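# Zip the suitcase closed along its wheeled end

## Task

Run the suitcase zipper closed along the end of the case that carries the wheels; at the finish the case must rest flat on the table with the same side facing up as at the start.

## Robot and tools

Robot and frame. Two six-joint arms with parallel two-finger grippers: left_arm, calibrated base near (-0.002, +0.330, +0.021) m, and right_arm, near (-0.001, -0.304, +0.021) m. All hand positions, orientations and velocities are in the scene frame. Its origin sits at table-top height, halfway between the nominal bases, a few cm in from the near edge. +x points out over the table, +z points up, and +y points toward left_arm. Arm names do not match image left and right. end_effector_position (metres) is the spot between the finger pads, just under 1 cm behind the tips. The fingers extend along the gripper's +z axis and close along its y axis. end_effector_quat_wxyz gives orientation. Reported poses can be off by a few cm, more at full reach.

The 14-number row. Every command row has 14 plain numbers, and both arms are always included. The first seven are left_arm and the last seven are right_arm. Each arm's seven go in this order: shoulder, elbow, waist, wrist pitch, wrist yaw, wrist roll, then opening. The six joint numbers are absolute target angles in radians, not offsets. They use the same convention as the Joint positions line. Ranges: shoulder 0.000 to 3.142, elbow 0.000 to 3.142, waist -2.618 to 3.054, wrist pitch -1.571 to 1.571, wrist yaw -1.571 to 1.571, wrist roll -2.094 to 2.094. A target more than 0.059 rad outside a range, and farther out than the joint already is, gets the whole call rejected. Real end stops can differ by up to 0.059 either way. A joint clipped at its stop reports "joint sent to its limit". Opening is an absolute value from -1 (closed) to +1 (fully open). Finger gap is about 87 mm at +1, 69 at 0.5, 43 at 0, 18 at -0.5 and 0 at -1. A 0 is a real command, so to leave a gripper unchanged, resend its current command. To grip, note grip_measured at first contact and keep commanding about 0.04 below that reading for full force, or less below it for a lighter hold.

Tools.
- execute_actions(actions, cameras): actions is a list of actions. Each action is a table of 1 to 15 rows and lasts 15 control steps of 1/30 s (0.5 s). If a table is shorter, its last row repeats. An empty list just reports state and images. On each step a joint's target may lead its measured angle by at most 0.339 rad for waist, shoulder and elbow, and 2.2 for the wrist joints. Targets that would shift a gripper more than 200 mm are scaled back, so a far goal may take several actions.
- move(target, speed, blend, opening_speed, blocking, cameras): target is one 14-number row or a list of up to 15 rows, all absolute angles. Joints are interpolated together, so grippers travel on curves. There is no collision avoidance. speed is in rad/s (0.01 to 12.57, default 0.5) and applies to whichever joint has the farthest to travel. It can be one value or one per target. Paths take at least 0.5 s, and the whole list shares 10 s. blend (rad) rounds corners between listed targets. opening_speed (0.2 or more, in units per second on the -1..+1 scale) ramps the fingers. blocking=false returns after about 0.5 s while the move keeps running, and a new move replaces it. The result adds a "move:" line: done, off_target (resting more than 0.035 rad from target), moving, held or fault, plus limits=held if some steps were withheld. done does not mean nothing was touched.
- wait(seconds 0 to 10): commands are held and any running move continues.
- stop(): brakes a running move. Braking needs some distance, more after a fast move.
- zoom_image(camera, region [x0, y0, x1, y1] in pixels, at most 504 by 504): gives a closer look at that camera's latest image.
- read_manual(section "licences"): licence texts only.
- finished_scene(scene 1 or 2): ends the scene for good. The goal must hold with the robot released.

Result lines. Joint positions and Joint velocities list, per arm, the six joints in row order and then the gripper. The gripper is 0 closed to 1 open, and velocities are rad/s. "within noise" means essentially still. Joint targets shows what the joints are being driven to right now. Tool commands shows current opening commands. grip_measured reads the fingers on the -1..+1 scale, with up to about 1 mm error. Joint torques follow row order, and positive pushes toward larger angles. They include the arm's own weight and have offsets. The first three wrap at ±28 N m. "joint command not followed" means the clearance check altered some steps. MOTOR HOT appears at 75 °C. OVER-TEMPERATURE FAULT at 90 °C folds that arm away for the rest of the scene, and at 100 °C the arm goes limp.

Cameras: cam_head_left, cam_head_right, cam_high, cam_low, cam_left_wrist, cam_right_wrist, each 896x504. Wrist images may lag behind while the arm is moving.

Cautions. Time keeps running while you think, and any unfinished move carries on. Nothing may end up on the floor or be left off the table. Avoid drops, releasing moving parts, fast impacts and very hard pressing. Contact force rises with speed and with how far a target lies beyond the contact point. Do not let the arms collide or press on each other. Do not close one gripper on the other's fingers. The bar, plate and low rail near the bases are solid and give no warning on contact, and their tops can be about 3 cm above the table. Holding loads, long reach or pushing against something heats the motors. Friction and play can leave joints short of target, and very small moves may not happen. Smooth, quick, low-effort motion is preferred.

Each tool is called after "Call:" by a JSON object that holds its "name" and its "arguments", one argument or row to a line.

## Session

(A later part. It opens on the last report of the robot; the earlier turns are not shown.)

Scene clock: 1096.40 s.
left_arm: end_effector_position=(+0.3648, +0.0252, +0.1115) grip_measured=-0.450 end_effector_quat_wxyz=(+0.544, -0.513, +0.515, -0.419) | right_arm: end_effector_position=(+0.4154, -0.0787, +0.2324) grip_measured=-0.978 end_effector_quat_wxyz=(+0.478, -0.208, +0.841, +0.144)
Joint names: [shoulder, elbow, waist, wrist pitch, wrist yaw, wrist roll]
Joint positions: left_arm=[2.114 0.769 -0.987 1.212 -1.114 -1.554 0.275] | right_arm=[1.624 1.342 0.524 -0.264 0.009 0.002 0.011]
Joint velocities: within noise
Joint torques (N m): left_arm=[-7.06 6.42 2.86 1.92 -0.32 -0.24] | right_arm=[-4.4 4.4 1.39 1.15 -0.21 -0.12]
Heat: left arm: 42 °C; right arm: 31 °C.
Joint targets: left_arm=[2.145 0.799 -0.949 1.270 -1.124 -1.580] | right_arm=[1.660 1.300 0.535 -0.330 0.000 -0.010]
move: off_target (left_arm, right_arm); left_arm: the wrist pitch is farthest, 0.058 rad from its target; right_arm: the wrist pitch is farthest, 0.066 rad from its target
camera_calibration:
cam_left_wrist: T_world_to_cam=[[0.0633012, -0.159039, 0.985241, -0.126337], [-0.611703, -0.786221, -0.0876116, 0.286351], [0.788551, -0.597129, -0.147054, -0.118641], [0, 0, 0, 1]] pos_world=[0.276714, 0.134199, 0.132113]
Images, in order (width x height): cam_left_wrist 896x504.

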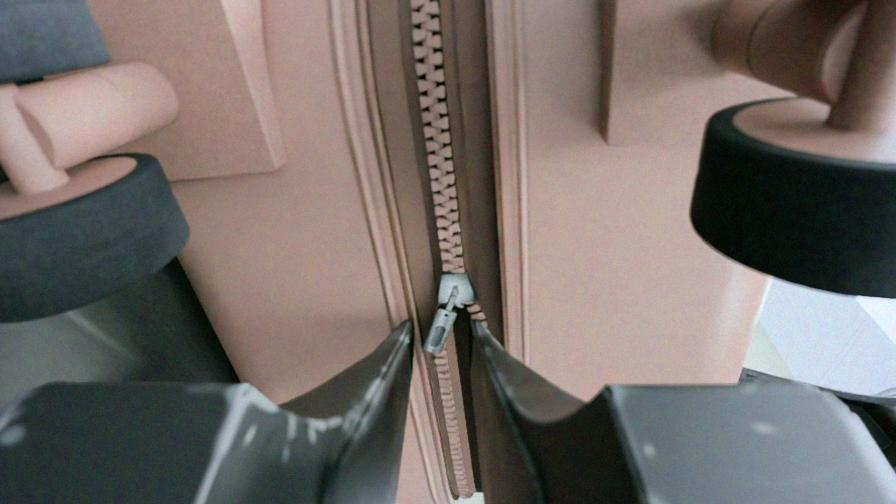

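Call:
{"name": "move", "arguments": {
  "target": [
    [2.145,0.80,-0.95,1.27,-1.13,-1.57,-1,1.66,1.30,0.535,-0.33,0,0,-1]
  ],
  "speed": 0.12,
  "opening_speed": 0.6,
  "cameras": ["cam_left_wrist"]
}}

Call:
{"name": "zoom_image", "arguments": {
  "camera": "cam_left_wrist",
  "region": [330, 200, 600, 400]
}}

Scene clock: 1102.10 s.
left_arm: end_effector_position=(+0.3650, +0.0262, +0.1043) grip_measured=-0.963 end_effector_quat_wxyz=(+0.548, -0.509, +0.523, -0.410) | right_arm: end_effector_position=(+0.4154, -0.0787, +0.2324) grip_measured=-0.978 end_effector_quat_wxyz=(+0.478, -0.208, +0.841, +0.144)
Joint names: [shoulder, elbow, waist, wrist pitch, wrist yaw, wrist roll]
Joint positions: left_arm=[2.129 0.769 -0.985 1.212 -1.114 -1.543 0.018] | right_arm=[1.624 1.342 0.524 -0.264 0.009 0.002 0.011]
Joint velocities: within noise
Joint torques (N m): left_arm=[-8.29 6.35 2.71 1.92 -0.41 -0.14] | right_arm=[-4.41 4.38 1.39 1.15 -0.2 -0.01]
Heat: left arm: 41 °C; right arm: 31 °C.
Joint targets: left_arm=[2.146 0.800 -0.951 1.270 -1.130 -1.559] | right_arm=[1.660 1.300 0.535 -0.330 0.000 0.000]
move: off_target (left_arm, right_arm); left_arm: the wrist pitch is farthest, 0.058 rad from its target; right_arm: the wrist pitch is farthest, 0.066 rad from its target
camera_calibration:
cam_left_wrist: T_world_to_cam=[[0.0730385, -0.182071, 0.980569, -0.121696], [-0.611908, -0.784569, -0.1001, 0.287908], [0.787549, -0.592707, -0.168715, -0.116742], [0, 0, 0, 1]] pos_world=[0.277002, 0.134532, 0.128455]
Images, in order (width x height): cam_left_wrist 896x504.

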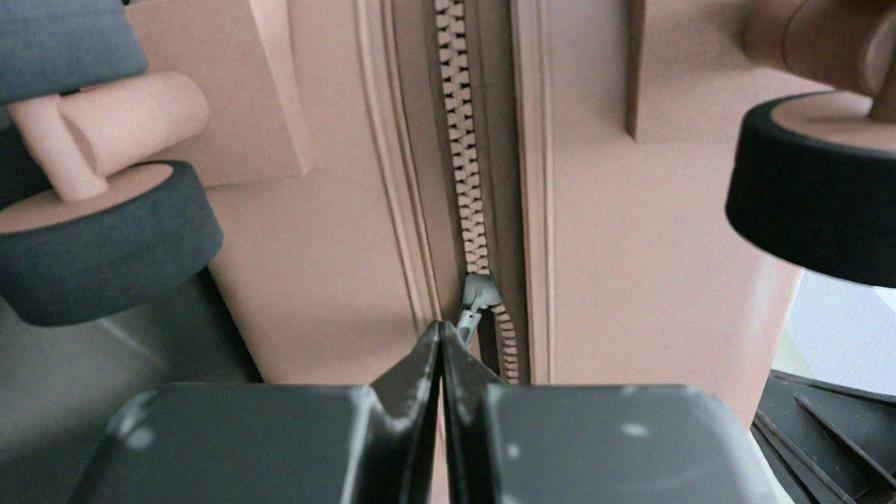

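Scaled by 1.867 from the camera's 896x504 image, which has a finer 1280x720 frame.

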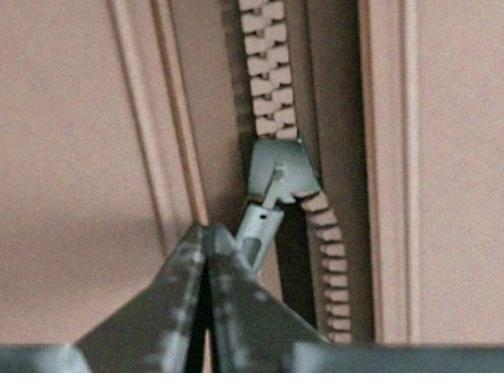

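Call:
{"name": "move", "arguments": {
  "target": [
    [2.05,0.68,-1.03,1.25,-1.13,-1.57,-1,1.72,1.30,0.535,-0.33,0,0,-1],
    [1.92,0.575,-0.975,1.21,-1.09,-1.57,-1,1.72,1.30,0.535,-0.33,0,0,-1]
  ],
  "speed": 0.25,
  "cameras": ["cam_left_wrist","cam_head_right"]
}}

Scene clock: 1113.30 s.
left_arm: end_effector_position=(+0.3470, +0.0679, +0.1254) grip_measured=-0.964 end_effector_quat_wxyz=(+0.551, -0.513, +0.518, -0.405) | right_arm: end_effector_position=(+0.4252, -0.0715, +0.2305) grip_measured=-0.978 end_effector_quat_wxyz=(+0.489, -0.202, +0.835, +0.152)
Joint names: [shoulder, elbow, waist, wrist pitch, wrist yaw, wrist roll]
Joint positions: left_arm=[1.949 0.59 -0.965 1.212 -1.111 -1.543 0.018] | right_arm=[1.654 1.342 0.524 -0.206 0.004 0.013 0.011]
Joint velocities: within noise
Joint torques (N m): left_arm=[-11.11 2.78 0.16 1.37 -0.08 -0.27] | right_arm=[-1.92 4.4 1.39 0.62 -0.21 -0.01]
Heat: left arm: 41 °C; right arm: 31 °C.
Joint targets: left_arm=[1.919 0.575 -0.962 1.210 -1.090 -1.570] | right_arm=[1.721 1.300 0.535 -0.330 -0.005 0.011]
move: off_target (right_arm); right_arm: the wrist pitch is farthest, 0.124 rad from its target
camera_calibration:
cam_left_wrist: T_world_to_cam=[[0.0765641, -0.180546, 0.980582, -0.13479], [-0.598579, -0.794847, -0.0996109, 0.307785], [0.797397, -0.579329, -0.168928, -0.0785964], [0, 0, 0, 1]] pos_world=[0.257226, 0.174773, 0.149554]
Images, in order (width x height): cam_head_right 896x504, cam_left_wrist 896x504.

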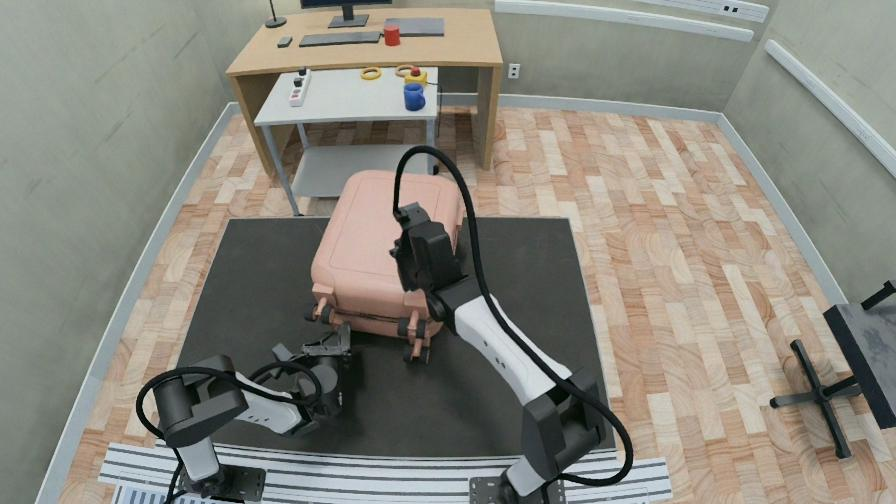

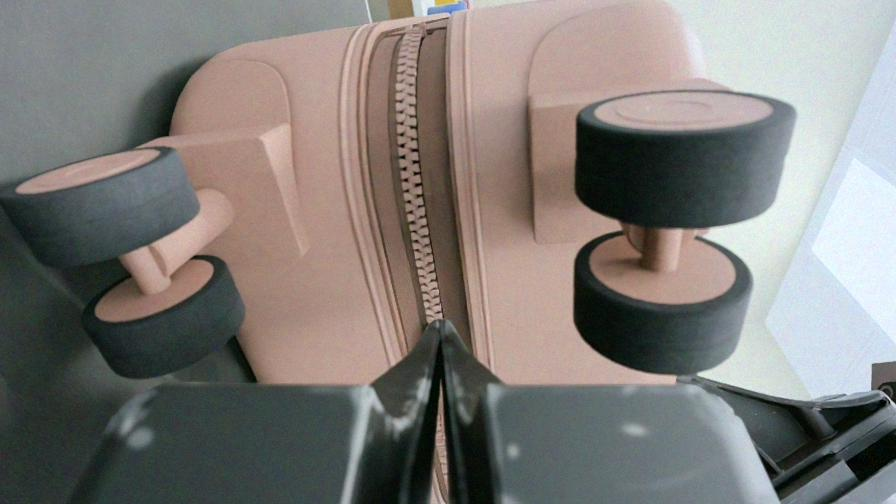

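Call:
{"name": "move", "arguments": {
  "target": [
    [2.01,0.66,-0.93,1.21,-1.08,-1.57,-1,1.72,1.30,0.535,-0.33,0,0,-1]
  ],
  "speed": 0.15,
  "cameras": ["cam_left_wrist"]
}}

Call:
{"name": "zoom_image", "arguments": {
  "camera": "cam_left_wrist",
  "region": [330, 200, 600, 400]
}}

Scene clock: 1119.03 s.
left_arm: end_effector_position=(+0.3609, +0.0663, +0.1247) grip_measured=-0.964 end_effector_quat_wxyz=(+0.553, -0.519, +0.511, -0.404) | right_arm: end_effector_position=(+0.4252, -0.0715, +0.2305) grip_measured=-0.978 end_effector_quat_wxyz=(+0.489, -0.202, +0.835, +0.152)
Joint names: [shoulder, elbow, waist, wrist pitch, wrist yaw, wrist roll]
Joint positions: left_arm=[1.986 0.637 -0.937 1.212 -1.1 -1.543 0.018] | right_arm=[1.654 1.342 0.524 -0.206 0.004 0.013 0.011]
Joint velocities: within noise
Joint torques (N m): left_arm=[-6.56 5.82 0.27 1.35 -0.06 -0.26] | right_arm=[-2 4.4 1.39 0.62 -0.16 -0.12]
Heat: left arm: 43 °C; right arm: 30 °C.
Joint targets: left_arm=[2.011 0.660 -0.930 1.210 -1.080 -1.570] | right_arm=[1.720 1.300 0.535 -0.330 0.000 0.000]
move: off_target (right_arm); right_arm: the wrist pitch is farthest, 0.124 rad from its target
camera_calibration:
cam_left_wrist: T_world_to_cam=[[0.0747328, -0.169676, 0.982662, -0.135789], [-0.584525, -0.805831, -0.0946888, 0.309727], [0.807927, -0.567314, -0.159402, -0.0965008], [0, 0, 0, 1]] pos_world=[0.269157, 0.171801, 0.14738]
Images, in order (width x height): cam_left_wrist 896x504.

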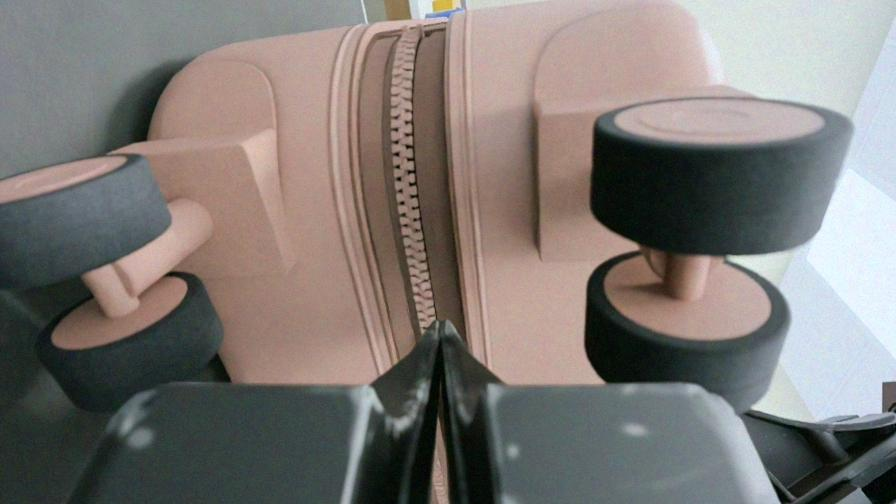

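Scaled by 1.867 from the camera's 896x504 image, which has a finer 1280x720 frame.

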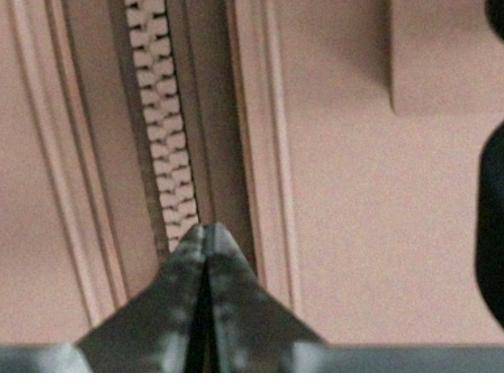

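Call:
{"name": "move", "arguments": {
  "target": [
    [2.045,0.665,-0.9,1.21,-1.08,-1.57,-1,1.72,1.30,0.535,-0.33,0,0,-1]
  ],
  "speed": 0.12,
  "cameras": ["cam_left_wrist"]
}}

Call:
{"name": "zoom_image", "arguments": {
  "camera": "cam_left_wrist",
  "region": [330, 200, 600, 400]
}}

Scene clock: 1124.97 s.
left_arm: end_effector_position=(+0.3702, +0.0778, +0.1133) grip_measured=-0.964 end_effector_quat_wxyz=(+0.561, -0.525, +0.510, -0.385) | right_arm: end_effector_position=(+0.4252, -0.0715, +0.2305) grip_measured=-0.978 end_effector_quat_wxyz=(+0.489, -0.202, +0.835, +0.152)
Joint names: [shoulder, elbow, waist, wrist pitch, wrist yaw, wrist roll]
Joint positions: left_arm=[2.018 0.643 -0.904 1.212 -1.1 -1.543 0.018] | right_arm=[1.654 1.342 0.524 -0.206 0.004 0.013 0.011]
Joint velocities: within noise
Joint torques (N m): left_arm=[-6.58 5.65 0.18 1.38 -0.07 -0.27] | right_arm=[-2 4.4 1.39 0.62 -0.16 -0.12]
Heat: left arm: 42 °C; right arm: 30 °C.
Joint targets: left_arm=[2.044 0.666 -0.900 1.210 -1.081 -1.570] | right_arm=[1.720 1.300 0.535 -0.330 0.000 0.000]
move: off_target (right_arm); right_arm: the wrist pitch is farthest, 0.124 rad from its target
camera_calibration:
cam_left_wrist: T_world_to_cam=[[0.0962871, -0.187142, 0.977603, -0.12937], [-0.558658, -0.823036, -0.10253, 0.316068], [0.82379, -0.536273, -0.183796, -0.10482], [0, 0, 0, 1]] pos_world=[0.27538, 0.179712, 0.139613]
Images, in order (width x height): cam_left_wrist 896x504.

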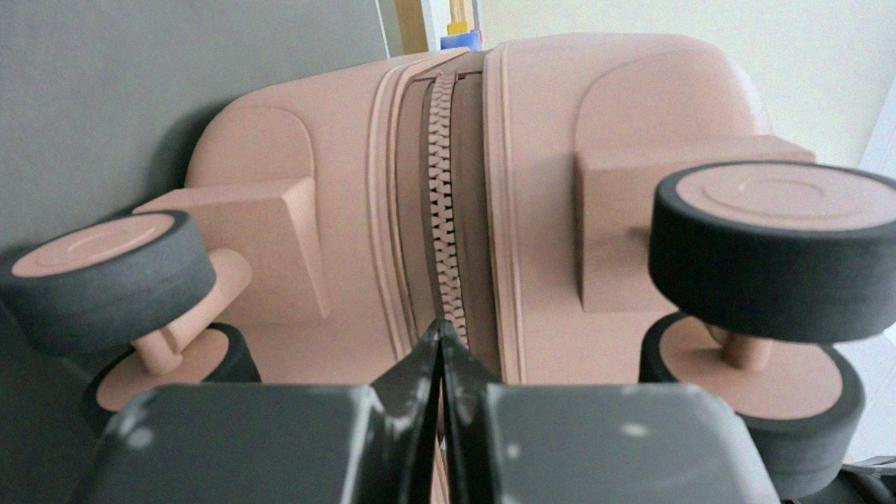

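Scaled by 1.867 from the camera's 896x504 image, which has a finer 1280x720 frame.

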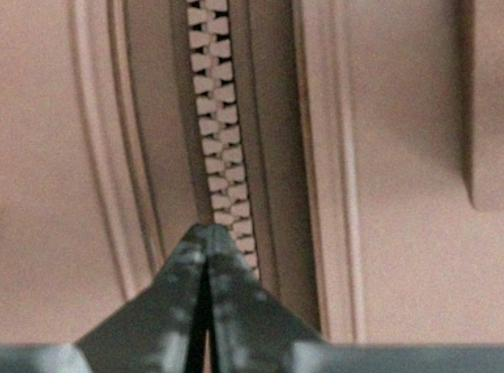

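Call:
{"name": "move", "arguments": {
  "target": [
    [2.05,0.70,-0.905,1.21,-1.08,-1.57,-1,1.72,1.30,0.535,-0.33,0,0,-1]
  ],
  "speed": 0.12,
  "cameras": ["cam_left_wrist"]
}}

Call:
{"name": "zoom_image", "arguments": {
  "camera": "cam_left_wrist",
  "region": [330, 200, 600, 400]
}}

Scene clock: 1129.77 s.
left_arm: end_effector_position=(+0.3743, +0.0693, +0.1235) grip_measured=-0.964 end_effector_quat_wxyz=(+0.559, -0.528, +0.501, -0.399) | right_arm: end_effector_position=(+0.4252, -0.0715, +0.2305) grip_measured=-0.978 end_effector_quat_wxyz=(+0.489, -0.202, +0.835, +0.152)
Joint names: [shoulder, elbow, waist, wrist pitch, wrist yaw, wrist roll]
Joint positions: left_arm=[2.018 0.677 -0.908 1.212 -1.1 -1.543 0.018] | right_arm=[1.654 1.342 0.524 -0.206 0.004 0.013 0.011]
Joint velocities: within noise
Joint torques (N m): left_arm=[-6.22 5.75 -0.32 1.35 -0.06 -0.24] | right_arm=[-2 4.4 1.37 0.62 -0.16 -0.12]
Heat: left arm: 41 °C; right arm: 30 °C.
Joint targets: left_arm=[2.050 0.700 -0.910 1.210 -1.080 -1.570] | right_arm=[1.720 1.300 0.535 -0.330 0.000 0.000]
move: off_target (right_arm); right_arm: the wrist pitch is farthest, 0.124 rad from its target
camera_calibration:
cam_left_wrist: T_world_to_cam=[[0.0751398, -0.161412, 0.984023, -0.135879], [-0.560354, -0.823102, -0.092227, 0.311785], [0.824838, -0.544471, -0.152295, -0.114668], [0, 0, 0, 1]] pos_world=[0.279502, 0.172265, 0.144999]
Images, in order (width x height): cam_left_wrist 896x504.

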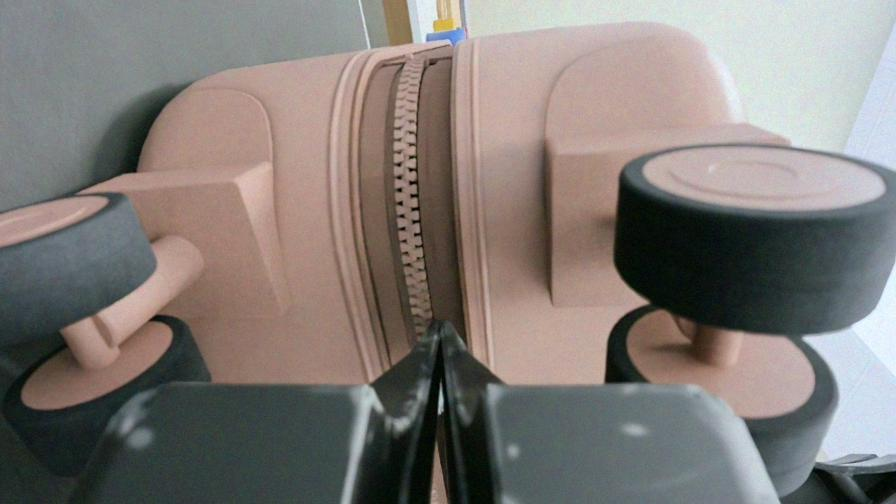

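Scaled by 1.867 from the camera's 896x504 image, which has a finer 1280x720 frame.

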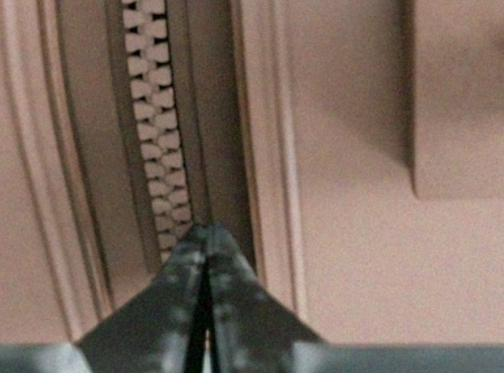

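Call:
{"name": "move", "arguments": {
  "target": [
    [2.062,0.705,-0.875,1.21,-1.08,-1.57,-1,1.72,1.30,0.535,-0.33,0,0,-1]
  ],
  "speed": 0.12,
  "cameras": ["cam_left_wrist"]
}}

Call:
{"name": "zoom_image", "arguments": {
  "camera": "cam_left_wrist",
  "region": [330, 200, 600, 400]
}}

Scene clock: 1135.03 s.
left_arm: end_effector_position=(+0.3758, +0.0715, +0.1179) grip_measured=-0.964 end_effector_quat_wxyz=(+0.559, -0.529, +0.502, -0.394) | right_arm: end_effector_position=(+0.4252, -0.0715, +0.2305) grip_measured=-0.978 end_effector_quat_wxyz=(+0.489, -0.202, +0.835, +0.152)
Joint names: [shoulder, elbow, waist, wrist pitch, wrist yaw, wrist roll]
Joint positions: left_arm=[2.032 0.677 -0.902 1.212 -1.098 -1.549 0.018] | right_arm=[1.654 1.342 0.524 -0.206 0.004 0.013 0.011]
Joint velocities: within noise
Joint torques (N m): left_arm=[-6.45 6.11 1.39 1.36 -0.07 -0.24] | right_arm=[-1.99 4.41 1.39 0.62 -0.16 -0.12]
Heat: left arm: 40 °C; right arm: 29 °C.
Joint targets: left_arm=[2.062 0.705 -0.883 1.210 -1.080 -1.576] | right_arm=[1.720 1.300 0.535 -0.330 0.000 0.000]
move: off_target (right_arm); right_arm: the wrist pitch is farthest, 0.124 rad from its target
camera_calibration:
cam_left_wrist: T_world_to_cam=[[0.0832955, -0.165776, 0.982639, -0.132779], [-0.556988, -0.825405, -0.0920357, 0.312762], [0.826333, -0.539652, -0.161088, -0.11537], [0, 0, 0, 1]] pos_world=[0.280599, 0.173884, 0.140674]
Images, in order (width x height): cam_left_wrist 896x504.

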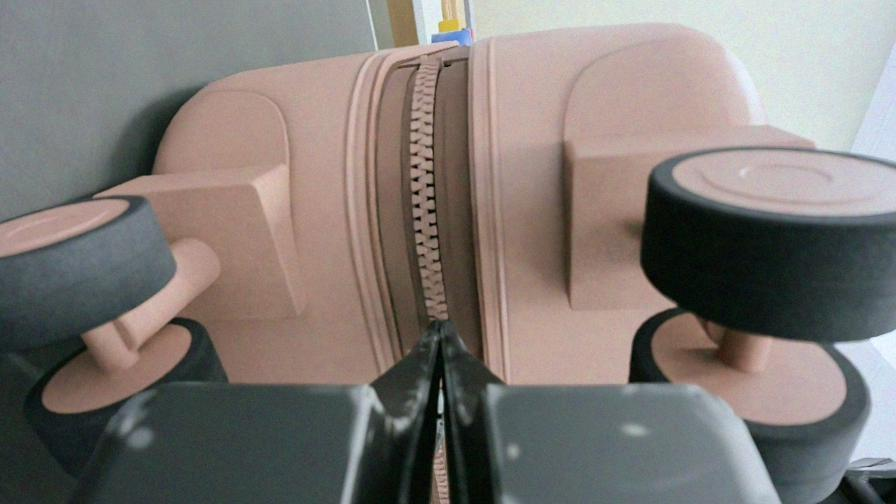

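Scaled by 1.867 from the camera's 896x504 image, which has a finer 1280x720 frame.

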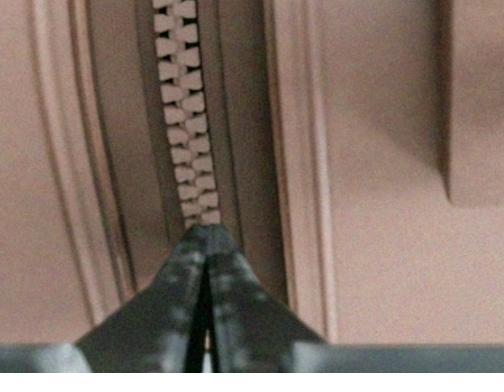

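Call:
{"name": "move", "arguments": {
  "target": [
    [2.12,0.825,-1.01,1.17,-1.14,-1.57,-1,1.72,1.30,0.535,-0.33,0,0,-1]
  ],
  "speed": 0.07,
  "cameras": ["cam_left_wrist","cam_right_wrist"]
}}

Call:
{"name": "zoom_image", "arguments": {
  "camera": "cam_left_wrist",
  "region": [330, 200, 600, 400]
}}

Scene clock: 1144.73 s.
left_arm: end_effector_position=(+0.3702, +0.0421, +0.1193) grip_measured=-0.964 end_effector_quat_wxyz=(+0.569, -0.531, +0.492, -0.392) | right_arm: end_effector_position=(+0.4252, -0.0715, +0.2305) grip_measured=-0.978 end_effector_quat_wxyz=(+0.489, -0.202, +0.835, +0.152)
Joint names: [shoulder, elbow, waist, wrist pitch, wrist yaw, wrist roll]
Joint positions: left_arm=[2.094 0.78 -0.976 1.184 -1.196 -1.543 0.018] | right_arm=[1.654 1.342 0.524 -0.206 0.004 0.013 0.011]
Joint velocities: within noise
Joint torques (N m): left_arm=[-7.41 7.75 -1.69 1.21 0.2 -0.19] | right_arm=[-2 4.41 1.39 0.62 -0.16 -0.12]
Heat: left arm: 40 °C; right arm: 29 °C.
Joint targets: left_arm=[2.120 0.825 -0.997 1.170 -1.149 -1.564] | right_arm=[1.720 1.300 0.535 -0.330 0.000 0.000]
move: off_target (left_arm, right_arm); left_arm: the wrist yaw is farthest, 0.056 rad from its target; right_arm: the wrist pitch is farthest, 0.124 rad from its target
camera_calibration:
cam_left_wrist: T_world_to_cam=[[0.0699428, -0.166561, 0.983547, -0.133773], [-0.535802, -0.837939, -0.1038, 0.279643], [0.841442, -0.519726, -0.147851, -0.134486], [0, 0, 0, 1]] pos_world=[0.272352, 0.142147, 0.140715]
cam_right_wrist: T_world_to_cam=[[0.519971, -0.84795, -0.103011, -0.251066], [-0.830203, -0.473309, -0.29452, 0.421068], [0.200982, 0.238662, -0.950077, 0.290984], [0, 0, 0, 1]] pos_world=[0.421636, -0.0830427, 0.374608]
Images, in order (width x height): cam_left_wrist 896x504, cam_right_wrist 896x504.

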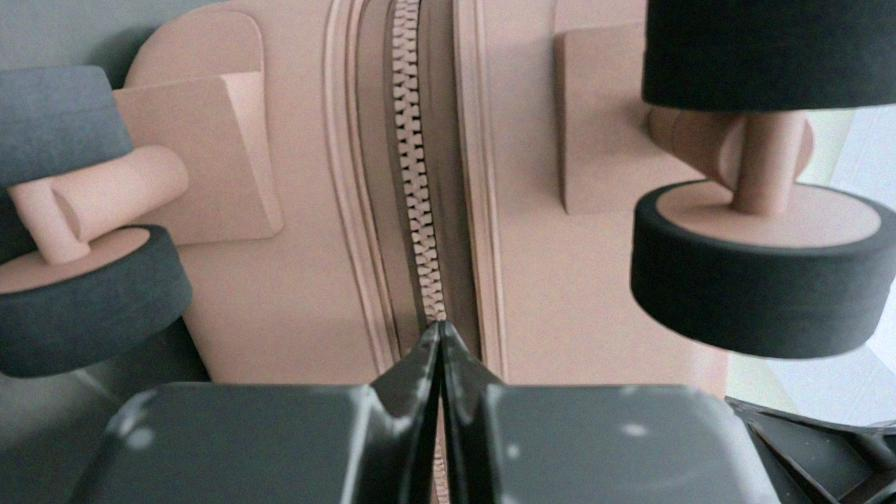

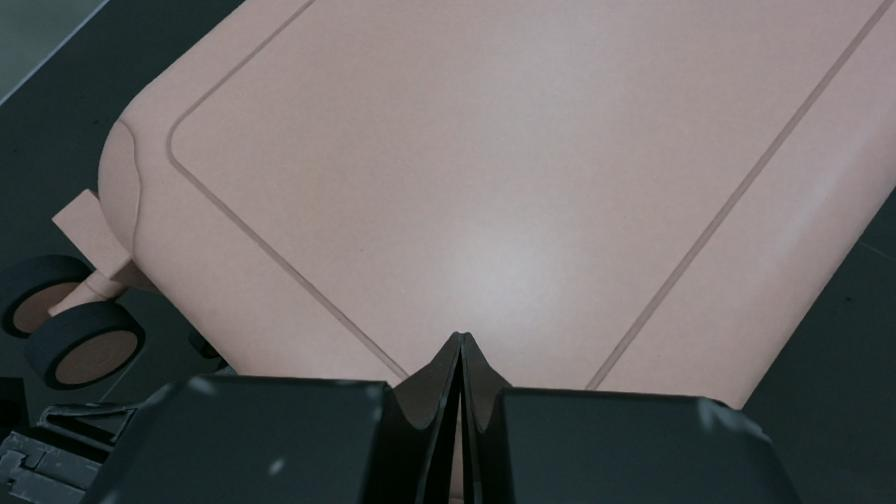

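Scaled by 1.867 from the camera's 896x504 image, which has a finer 1280x720 frame.

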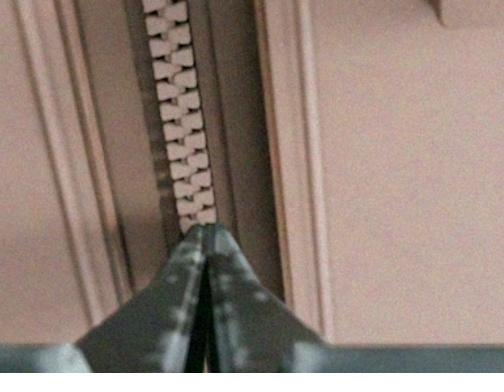

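Call:
{"name": "move", "arguments": {
  "target": [
    [2.15,0.90,-1.075,1.15,-1.18,-1.57,-1,1.76,1.30,0.535,-0.33,0,0,-1]
  ],
  "speed": 0.07,
  "cameras": ["cam_left_wrist","cam_right_wrist"]
}}

Call:
{"name": "zoom_image", "arguments": {
  "camera": "cam_left_wrist",
  "region": [330, 200, 600, 400]
}}

Scene clock: 1152.23 s.
left_arm: end_effector_position=(+0.3483, -0.0172, +0.1325) grip_measured=-0.964 end_effector_quat_wxyz=(+0.541, -0.509, +0.506, -0.439) | right_arm: end_effector_position=(+0.4358, -0.0684, +0.2299) grip_measured=-0.978 end_effector_quat_wxyz=(+0.504, -0.203, +0.826, +0.147)
Joint names: [shoulder, elbow, waist, wrist pitch, wrist yaw, wrist roll]
Joint positions: left_arm=[2.124 0.881 -1.082 1.16 -1.19 -1.543 0.018] | right_arm=[1.678 1.342 0.524 -0.151 0.015 -0.002 0.011]
Joint velocities: within noise
Joint torques (N m): left_arm=[-8.16 6 -0.08 1.25 -0.06 -0.24] | right_arm=[-1.01 4.41 1.39 0.2 -0.22 -0.07]
Heat: left arm: 39 °C; right arm: 29 °C.
Joint targets: left_arm=[2.150 0.900 -1.078 1.150 -1.171 -1.570] | right_arm=[1.759 1.300 0.535 -0.321 0.004 -0.010]
move: off_target (right_arm); right_arm: the wrist pitch is farthest, 0.179 rad from its target
camera_calibration:
cam_left_wrist: T_world_to_cam=[[0.0299085, -0.132959, 0.99067, -0.141398], [-0.623999, -0.776743, -0.0854092, 0.24892], [0.780852, -0.615623, -0.106198, -0.130969], [0, 0, 0, 1]] pos_world=[0.261822, 0.0939193, 0.14743]
cam_right_wrist: T_world_to_cam=[[0.520065, -0.850018, -0.0836782, -0.258614], [-0.821004, -0.470475, -0.323428, 0.434026], [0.235551, 0.236904, -0.942546, 0.270658], [0, 0, 0, 1]] pos_world=[0.427079, -0.0797477, 0.373843]
Images, in order (width x height): cam_left_wrist 896x504, cam_right_wrist 896x504.

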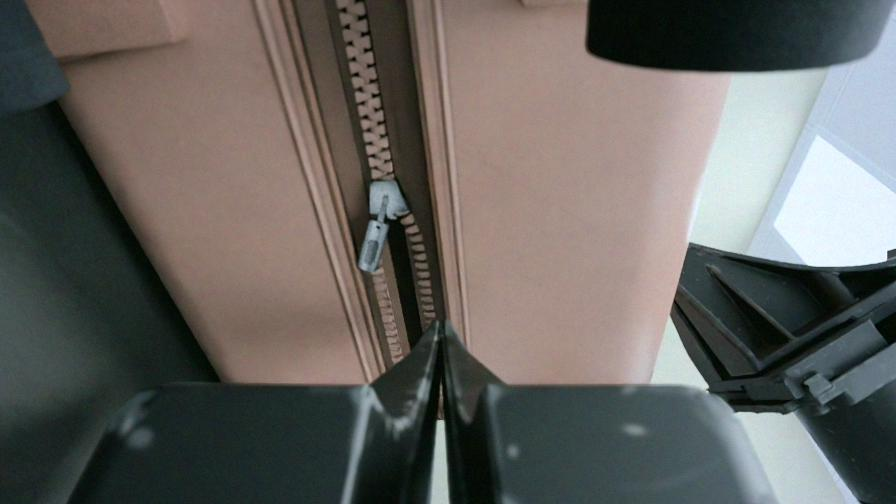

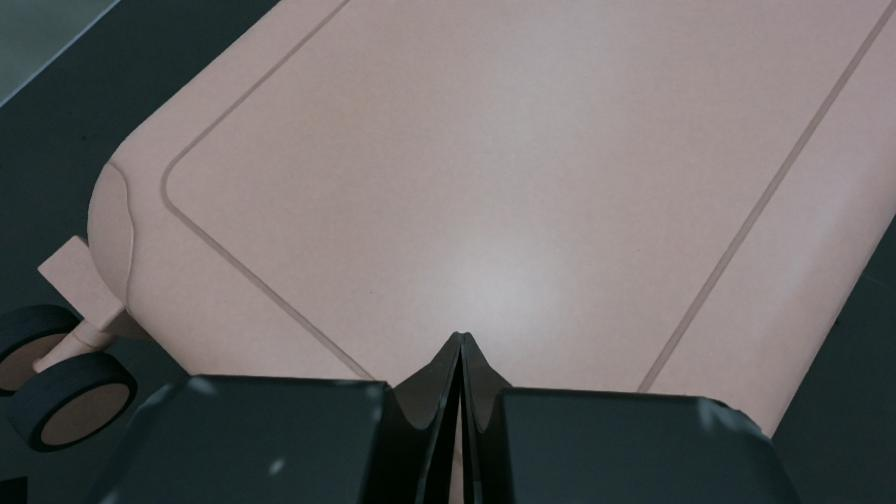

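Scaled by 1.867 from the camera's 896x504 image, which has a finer 1280x720 frame.

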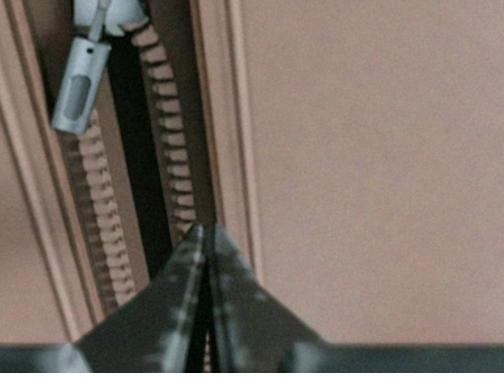

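Call:
{"name": "move", "arguments": {
  "target": [
    [2.10,0.80,-1.075,1.15,-1.18,-1.57,-1,1.66,1.6,0.52,-0.6,0,0.3,-1],
    [2.0,0.65,-1.05,1.2,-1.15,-1.57,-1,1.75,1.97,0.47,-1.2,0,1.05,-1],
    [2.0,0.65,-1.05,1.2,-1.15,-1.57,-0.5,1.785,1.8,0.49,-1.15,0,1.1,0.8]
  ],
  "speed": 0.5,
  "cameras": ["cam_left_wrist","cam_right_wrist"]
}}

Scene clock: 1181.03 s.
left_arm: end_effector_position=(+0.3302, +0.0329, +0.1047) grip_measured=-0.500 end_effector_quat_wxyz=(+0.552, -0.492, +0.546, -0.393) | right_arm: end_effector_position=(+0.3472, -0.0952, +0.2385) grip_measured=+0.800 end_effector_quat_wxyz=(+0.151, +0.302, +0.924, +0.181)
Joint names: [shoulder, elbow, waist, wrist pitch, wrist yaw, wrist roll]
Joint positions: left_arm=[2.035 0.663 -1.059 1.16 -1.169 -1.543 0.25] | right_arm=[1.776 1.812 0.48 -1.151 0.003 1.095 0.9]
Joint velocities: within noise
Joint torques (N m): left_arm=[-12.27 2.74 0.39 1.71 -0.1 -0.27] | right_arm=[-7.04 6.27 1.33 1.01 -0.17 0.14]
Heat: left arm: 42 °C; right arm: 28 °C.
Joint targets: left_arm=[1.999 0.649 -1.053 1.200 -1.149 -1.570] | right_arm=[1.787 1.799 0.490 -1.159 -0.008 1.110]
move: off_target (left_arm); target 3's new numbers were sent with left_arm's wrist pitch 0.040 rad from that target; left_arm: the wrist pitch is farthest, 0.040 rad from its target
camera_calibration:
cam_left_wrist: T_world_to_cam=[[0.0932133, -0.242299, 0.965713, -0.121429], [-0.629792, -0.765586, -0.131298, 0.280457], [0.77115, -0.59596, -0.223961, -0.0740324], [0, 0, 0, 1]] pos_world=[0.245039, 0.141172, 0.137508]
cam_right_wrist: T_world_to_cam=[[-0.496579, -0.722143, -0.48158, 0.225546], [-0.835552, 0.247434, 0.49054, 0.23077], [-0.23508, 0.645977, -0.726258, 0.45668], [0, 0, 0, 1]] pos_world=[0.412178, -0.189229, 0.327084]
Images, in order (width x height): cam_left_wrist 896x504, cam_right_wrist 896x504.

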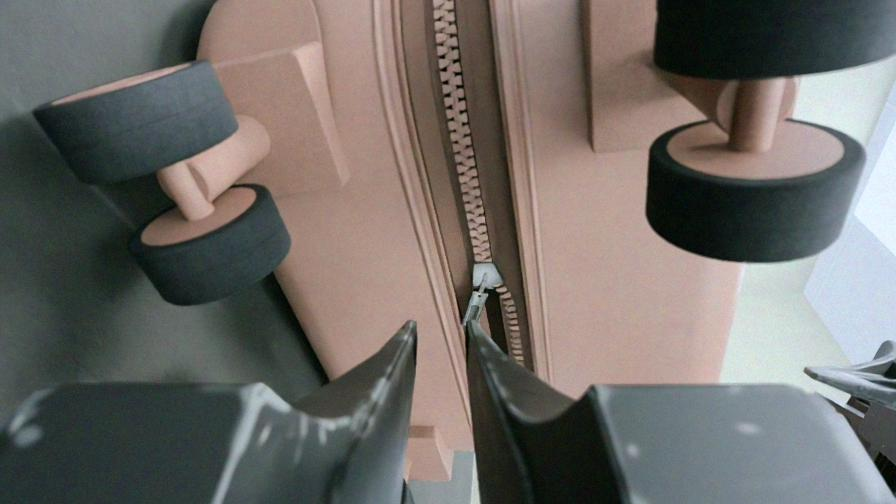

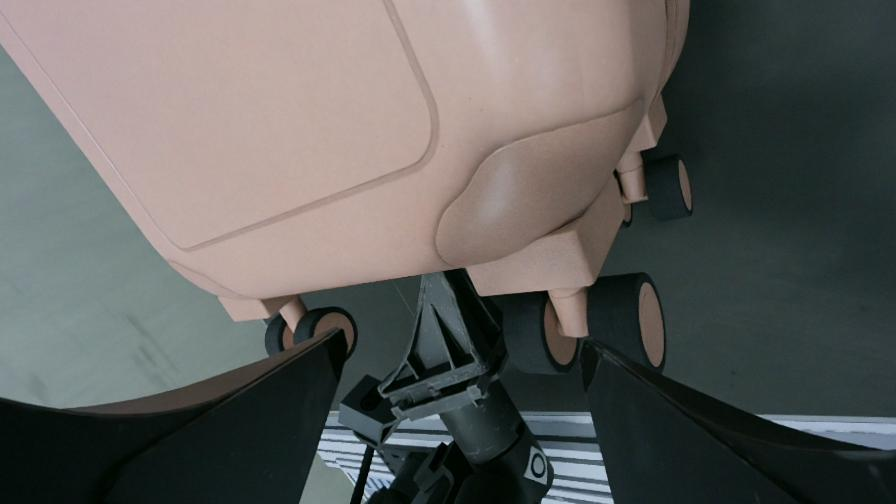

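Call:
{"name": "move", "arguments": {
  "target": [2.0,0.65,-1.05,1.2,-1.15,-1.57,-0.5,1.81,1.74,0.47,-1.14,0,0.96,0.7],
  "speed": 0.2,
  "cameras": ["cam_right_wrist"]
}}

Scene clock: 1191.10 s.
left_arm: end_effector_position=(+0.3302, +0.0329, +0.1047) grip_measured=-0.500 end_effector_quat_wxyz=(+0.552, -0.492, +0.546, -0.393) | right_arm: end_effector_position=(+0.3396, -0.1006, +0.2210) grip_measured=+0.700 end_effector_quat_wxyz=(+0.141, +0.255, +0.943, +0.162)
Joint names: [shoulder, elbow, waist, wrist pitch, wrist yaw, wrist roll]
Joint positions: left_arm=[2.035 0.663 -1.059 1.16 -1.169 -1.543 0.25] | right_arm=[1.781 1.767 0.475 -1.146 -0.008 0.989 0.85]
Joint velocities: within noise
Joint torques (N m): left_arm=[-12.21 2.81 0.4 1.72 -0.12 -0.24] | right_arm=[-5.59 4.86 -0.08 1.09 0.03 -0.28]
Heat: left arm: 44 °C; right arm: 29 °C.
Joint targets: left_arm=[2.000 0.650 -1.053 1.200 -1.150 -1.570] | right_arm=[1.809 1.740 0.470 -1.140 0.000 0.961]
move: off_target (left_arm); left_arm: the wrist pitch is farthest, 0.040 rad from its target
camera_calibration:
cam_right_wrist: T_world_to_cam=[[-0.4316, -0.790456, -0.434628, 0.169985], [-0.847608, 0.190496, 0.495249, 0.231654], [-0.308677, 0.582144, -0.752215, 0.469964], [0, 0, 0, 1]] pos_world=[0.414784, -0.18335, 0.312668]
Images, in order (width x height): cam_right_wrist 896x504.

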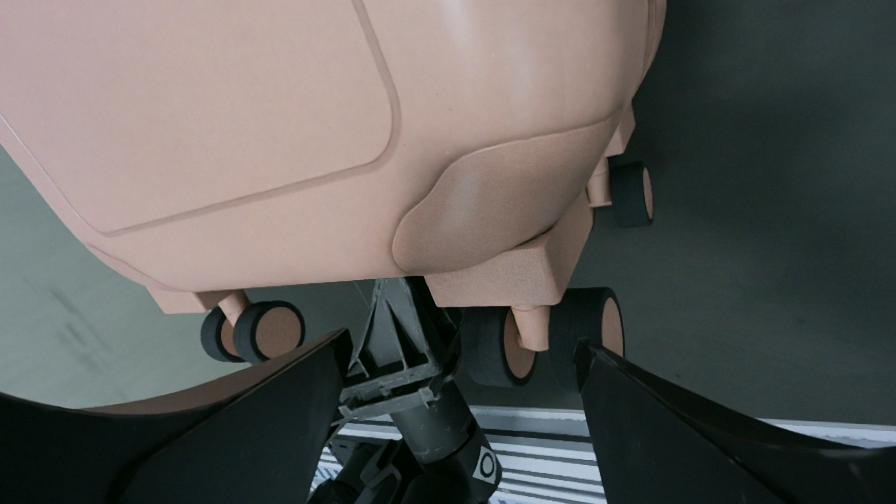

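Call:
{"name": "move", "arguments": {
  "target": [
    [2.0,0.65,-1.05,1.2,-1.15,-1.57,-0.5,1.835,1.74,0.45,-1.14,0,0.93,0.7],
    [2.0,0.65,-1.05,1.2,-1.15,-1.57,-0.5,1.83,1.64,0.45,-1.05,0,0.93,0.7]
  ],
  "speed": 0.2,
  "cameras": ["cam_right_wrist"]
}}

Scene clock: 1197.77 s.
left_arm: end_effector_position=(+0.3302, +0.0329, +0.1047) grip_measured=-0.500 end_effector_quat_wxyz=(+0.552, -0.492, +0.546, -0.393) | right_arm: end_effector_position=(+0.3511, -0.1061, +0.2020) grip_measured=+0.700 end_effector_quat_wxyz=(+0.151, +0.236, +0.946, +0.166)
Joint names: [shoulder, elbow, waist, wrist pitch, wrist yaw, wrist roll]
Joint positions: left_arm=[2.035 0.663 -1.059 1.16 -1.169 -1.543 0.25] | right_arm=[1.784 1.692 0.446 -1.05 -0.022 0.923 0.85]
Joint velocities: within noise
Joint torques (N m): left_arm=[-12.15 2.82 0.46 1.72 -0.08 -0.27] | right_arm=[-4.18 2.67 0.7 1.06 0.14 -0.06]
Heat: left arm: 44 °C; right arm: 30 °C.
Joint targets: left_arm=[2.000 0.650 -1.053 1.200 -1.150 -1.570] | right_arm=[1.830 1.641 0.449 -1.051 0.000 0.920]
move: off_target (left_arm, right_arm); left_arm: the wrist pitch is farthest, 0.040 rad from its target; right_arm: the elbow is farthest, 0.052 rad from its target
camera_calibration:
cam_right_wrist: T_world_to_cam=[[-0.392007, -0.806934, -0.441801, 0.148298], [-0.866228, 0.162035, 0.472646, 0.259899], [-0.309807, 0.567981, -0.762507, 0.463497], [0, 0, 0, 1]] pos_world=[0.42686, -0.185704, 0.296098]
Images, in order (width x height): cam_right_wrist 896x504.

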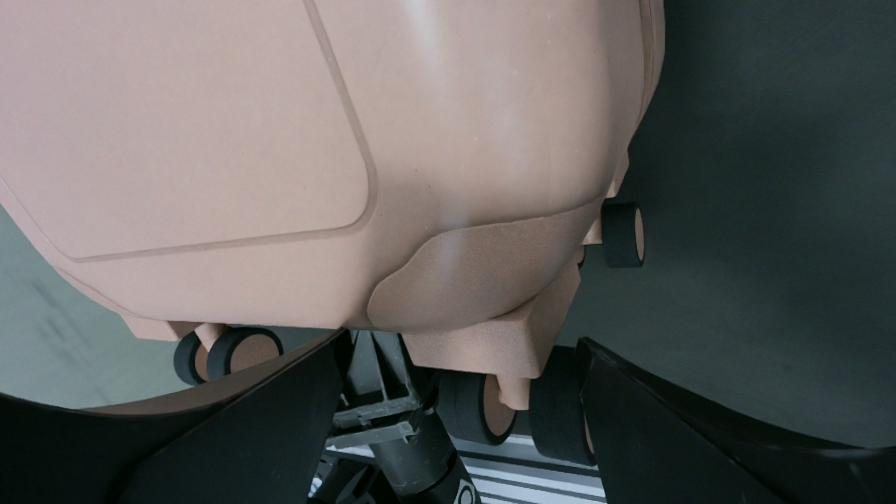

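Call:
{"name": "move", "arguments": {
  "target": [
    [2.0,0.65,-1.05,1.2,-1.15,-1.57,-0.5,1.80,1.64,0.455,-1.07,0,0.93,0.7],
    [2.0,0.65,-1.05,1.2,-1.15,-1.57,-0.5,1.805,1.555,0.455,-1.0,0,0.93,0.7]
  ],
  "speed": 0.2,
  "cameras": ["cam_right_wrist","cam_left_wrist"]
}}

Scene clock: 1202.60 s.
left_arm: end_effector_position=(+0.3307, +0.0334, +0.1047) grip_measured=-0.500 end_effector_quat_wxyz=(+0.553, -0.493, +0.546, -0.392) | right_arm: end_effector_position=(+0.3510, -0.1058, +0.1995) grip_measured=+0.700 end_effector_quat_wxyz=(+0.167, +0.234, +0.941, +0.179)
Joint names: [shoulder, elbow, waist, wrist pitch, wrist yaw, wrist roll]
Joint positions: left_arm=[2.035 0.663 -1.057 1.16 -1.169 -1.543 0.25] | right_arm=[1.741 1.615 0.446 -0.973 -0.023 0.921 0.85]
Joint velocities: within noise
Joint torques (N m): left_arm=[-12.22 2.69 0.44 1.7 -0.1 -0.25] | right_arm=[-2.33 1.83 1.22 0.88 0.16 0.07]
Heat: left arm: 45 °C; right arm: 29 °C.
Joint targets: left_arm=[2.000 0.650 -1.051 1.200 -1.150 -1.570] | right_arm=[1.805 1.555 0.455 -1.000 0.000 0.929]
move: off_target (left_arm, right_arm); left_arm: the wrist pitch is farthest, 0.040 rad from its target; right_arm: the shoulder is farthest, 0.064 rad from its target
camera_calibration:
cam_left_wrist: T_world_to_cam=[[0.0935936, -0.242155, 0.965713, -0.121473], [-0.628569, -0.76659, -0.131305, 0.2808], [0.772102, -0.594728, -0.223959, -0.074433], [0, 0, 0, 1]] pos_world=[0.245341, 0.141576, 0.137508]
cam_right_wrist: T_world_to_cam=[[-0.374333, -0.798269, -0.471849, 0.148065], [-0.883897, 0.153321, 0.441836, 0.27244], [-0.28036, 0.582459, -0.762981, 0.452566], [0, 0, 0, 1]] pos_world=[0.423116, -0.187176, 0.29479]
Images, in order (width x height): cam_left_wrist 896x504, cam_right_wrist 896x504.

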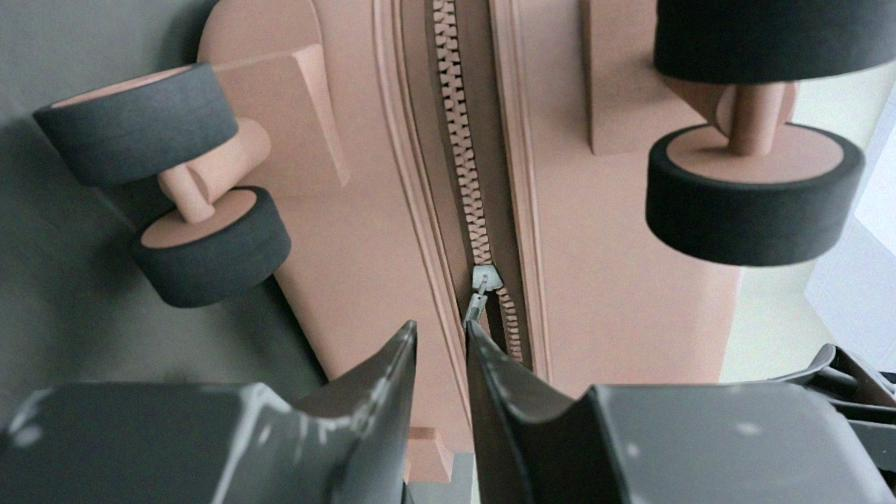

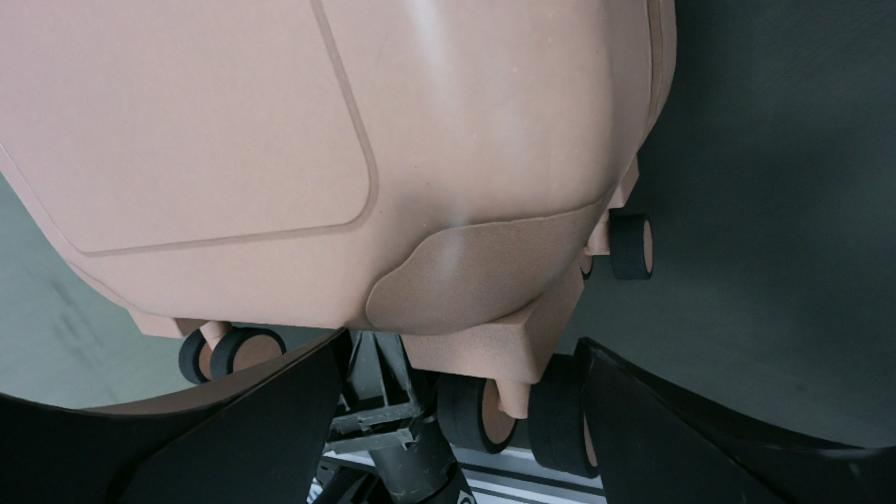

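Call:
{"name": "move", "arguments": {
  "target": [
    [2.0,0.65,-1.05,1.2,-1.15,-1.57,-0.5,1.755,1.73,0.46,-1.15,0,0.93,0.7],
    [2.0,0.65,-1.05,1.2,-1.15,-1.57,-0.5,1.785,1.70,0.46,-1.15,0,0.93,0.7],
    [2.0,0.65,-1.05,1.2,-1.15,-1.57,-0.5,1.785,1.56,0.46,-1.02,0,0.93,0.7]
  ],
  "speed": 0.2,
  "cameras": ["cam_right_wrist"]
}}

Scene clock: 1210.43 s.
left_arm: end_effector_position=(+0.3307, +0.0334, +0.1047) grip_measured=-0.500 end_effector_quat_wxyz=(+0.553, -0.493, +0.546, -0.392) | right_arm: end_effector_position=(+0.3318, -0.1081, +0.1756) grip_measured=+0.700 end_effector_quat_wxyz=(+0.126, +0.234, +0.953, +0.144)
Joint names: [shoulder, elbow, waist, wrist pitch, wrist yaw, wrist roll]
Joint positions: left_arm=[2.035 0.663 -1.057 1.16 -1.169 -1.543 0.25] | right_arm=[1.766 1.585 0.463 -1.028 -0.013 0.932 0.85]
Joint velocities: within noise
Joint torques (N m): left_arm=[-12.22 2.8 0.58 1.72 -0.09 -0.28] | right_arm=[-6.23 5.15 0.92 1.04 0.06 0.08]
Heat: left arm: 46 °C; right arm: 29 °C.
Joint targets: left_arm=[2.000 0.650 -1.050 1.200 -1.150 -1.570] | right_arm=[1.786 1.559 0.469 -1.019 0.000 0.940]
move: off_target (left_arm); left_arm: the wrist pitch is farthest, 0.040 rad from its target
camera_calibration:
cam_right_wrist: T_world_to_cam=[[-0.409862, -0.824197, -0.390784, 0.122449], [-0.838626, 0.17198, 0.516846, 0.240167], [-0.358776, 0.539557, -0.761681, 0.451414], [0, 0, 0, 1]] pos_world=[0.413554, -0.183946, 0.267556]
Images, in order (width x height): cam_right_wrist 896x504.

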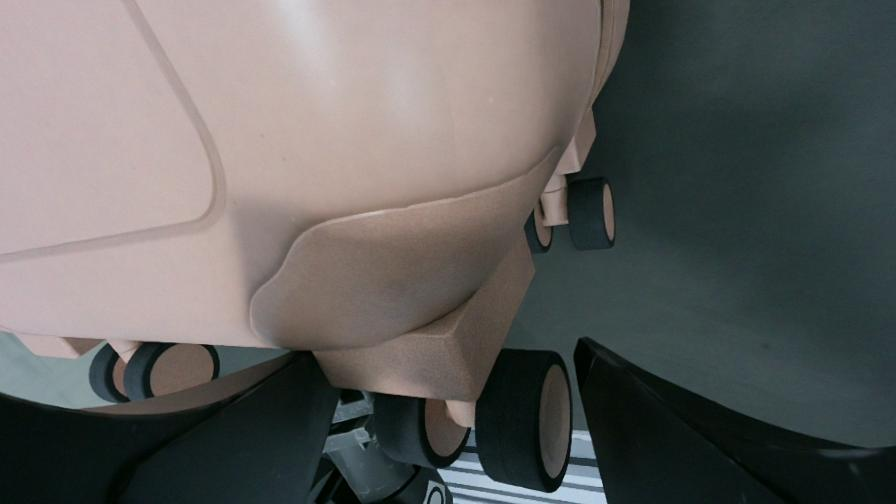

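Call:
{"name": "move", "arguments": {
  "target": [
    [2.0,0.65,-1.05,1.2,-1.15,-1.57,-0.5,1.82,1.575,0.50,-1.01,0,0.93,0.7]
  ],
  "speed": 0.15,
  "cameras": ["cam_right_wrist"]
}}

Scene clock: 1219.57 s.
left_arm: end_effector_position=(+0.3312, +0.0339, +0.1047) grip_measured=-0.500 end_effector_quat_wxyz=(+0.553, -0.493, +0.546, -0.392) | right_arm: end_effector_position=(+0.3268, -0.0990, +0.1658) grip_measured=+0.700 end_effector_quat_wxyz=(+0.115, +0.217, +0.960, +0.136)
Joint names: [shoulder, elbow, waist, wrist pitch, wrist yaw, wrist roll]
Joint positions: left_arm=[2.035 0.663 -1.056 1.16 -1.169 -1.543 0.25] | right_arm=[1.793 1.585 0.489 -1.028 -0.013 0.923 0.85]
Joint velocities: within noise
Joint torques (N m): left_arm=[-12.1 2.86 0.43 1.74 -0.08 -0.26] | right_arm=[-5.86 6.65 0.92 1.08 0.06 -0.02]
Heat: left arm: 47 °C; right arm: 30 °C.
Joint targets: left_arm=[2.000 0.650 -1.048 1.200 -1.150 -1.570] | right_arm=[1.820 1.575 0.495 -1.010 0.000 0.921]
move: off_target (left_arm); left_arm: the wrist pitch is farthest, 0.040 rad from its target
camera_calibration:
cam_right_wrist: T_world_to_cam=[[-0.388019, -0.844237, -0.369736, 0.111532], [-0.833222, 0.149858, 0.532244, 0.233032], [-0.393932, 0.514593, -0.761585, 0.446298], [0, 0, 0, 1]] pos_world=[0.413255, -0.170424, 0.257101]
Images, in order (width x height): cam_right_wrist 896x504.

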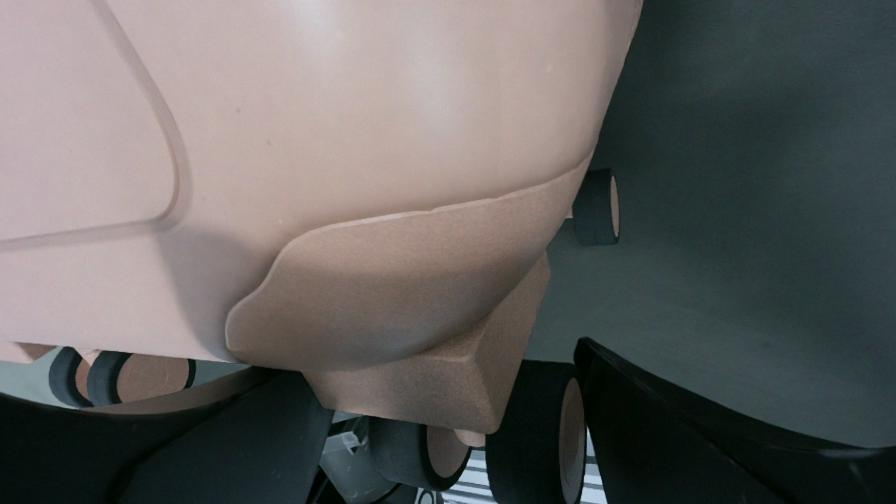

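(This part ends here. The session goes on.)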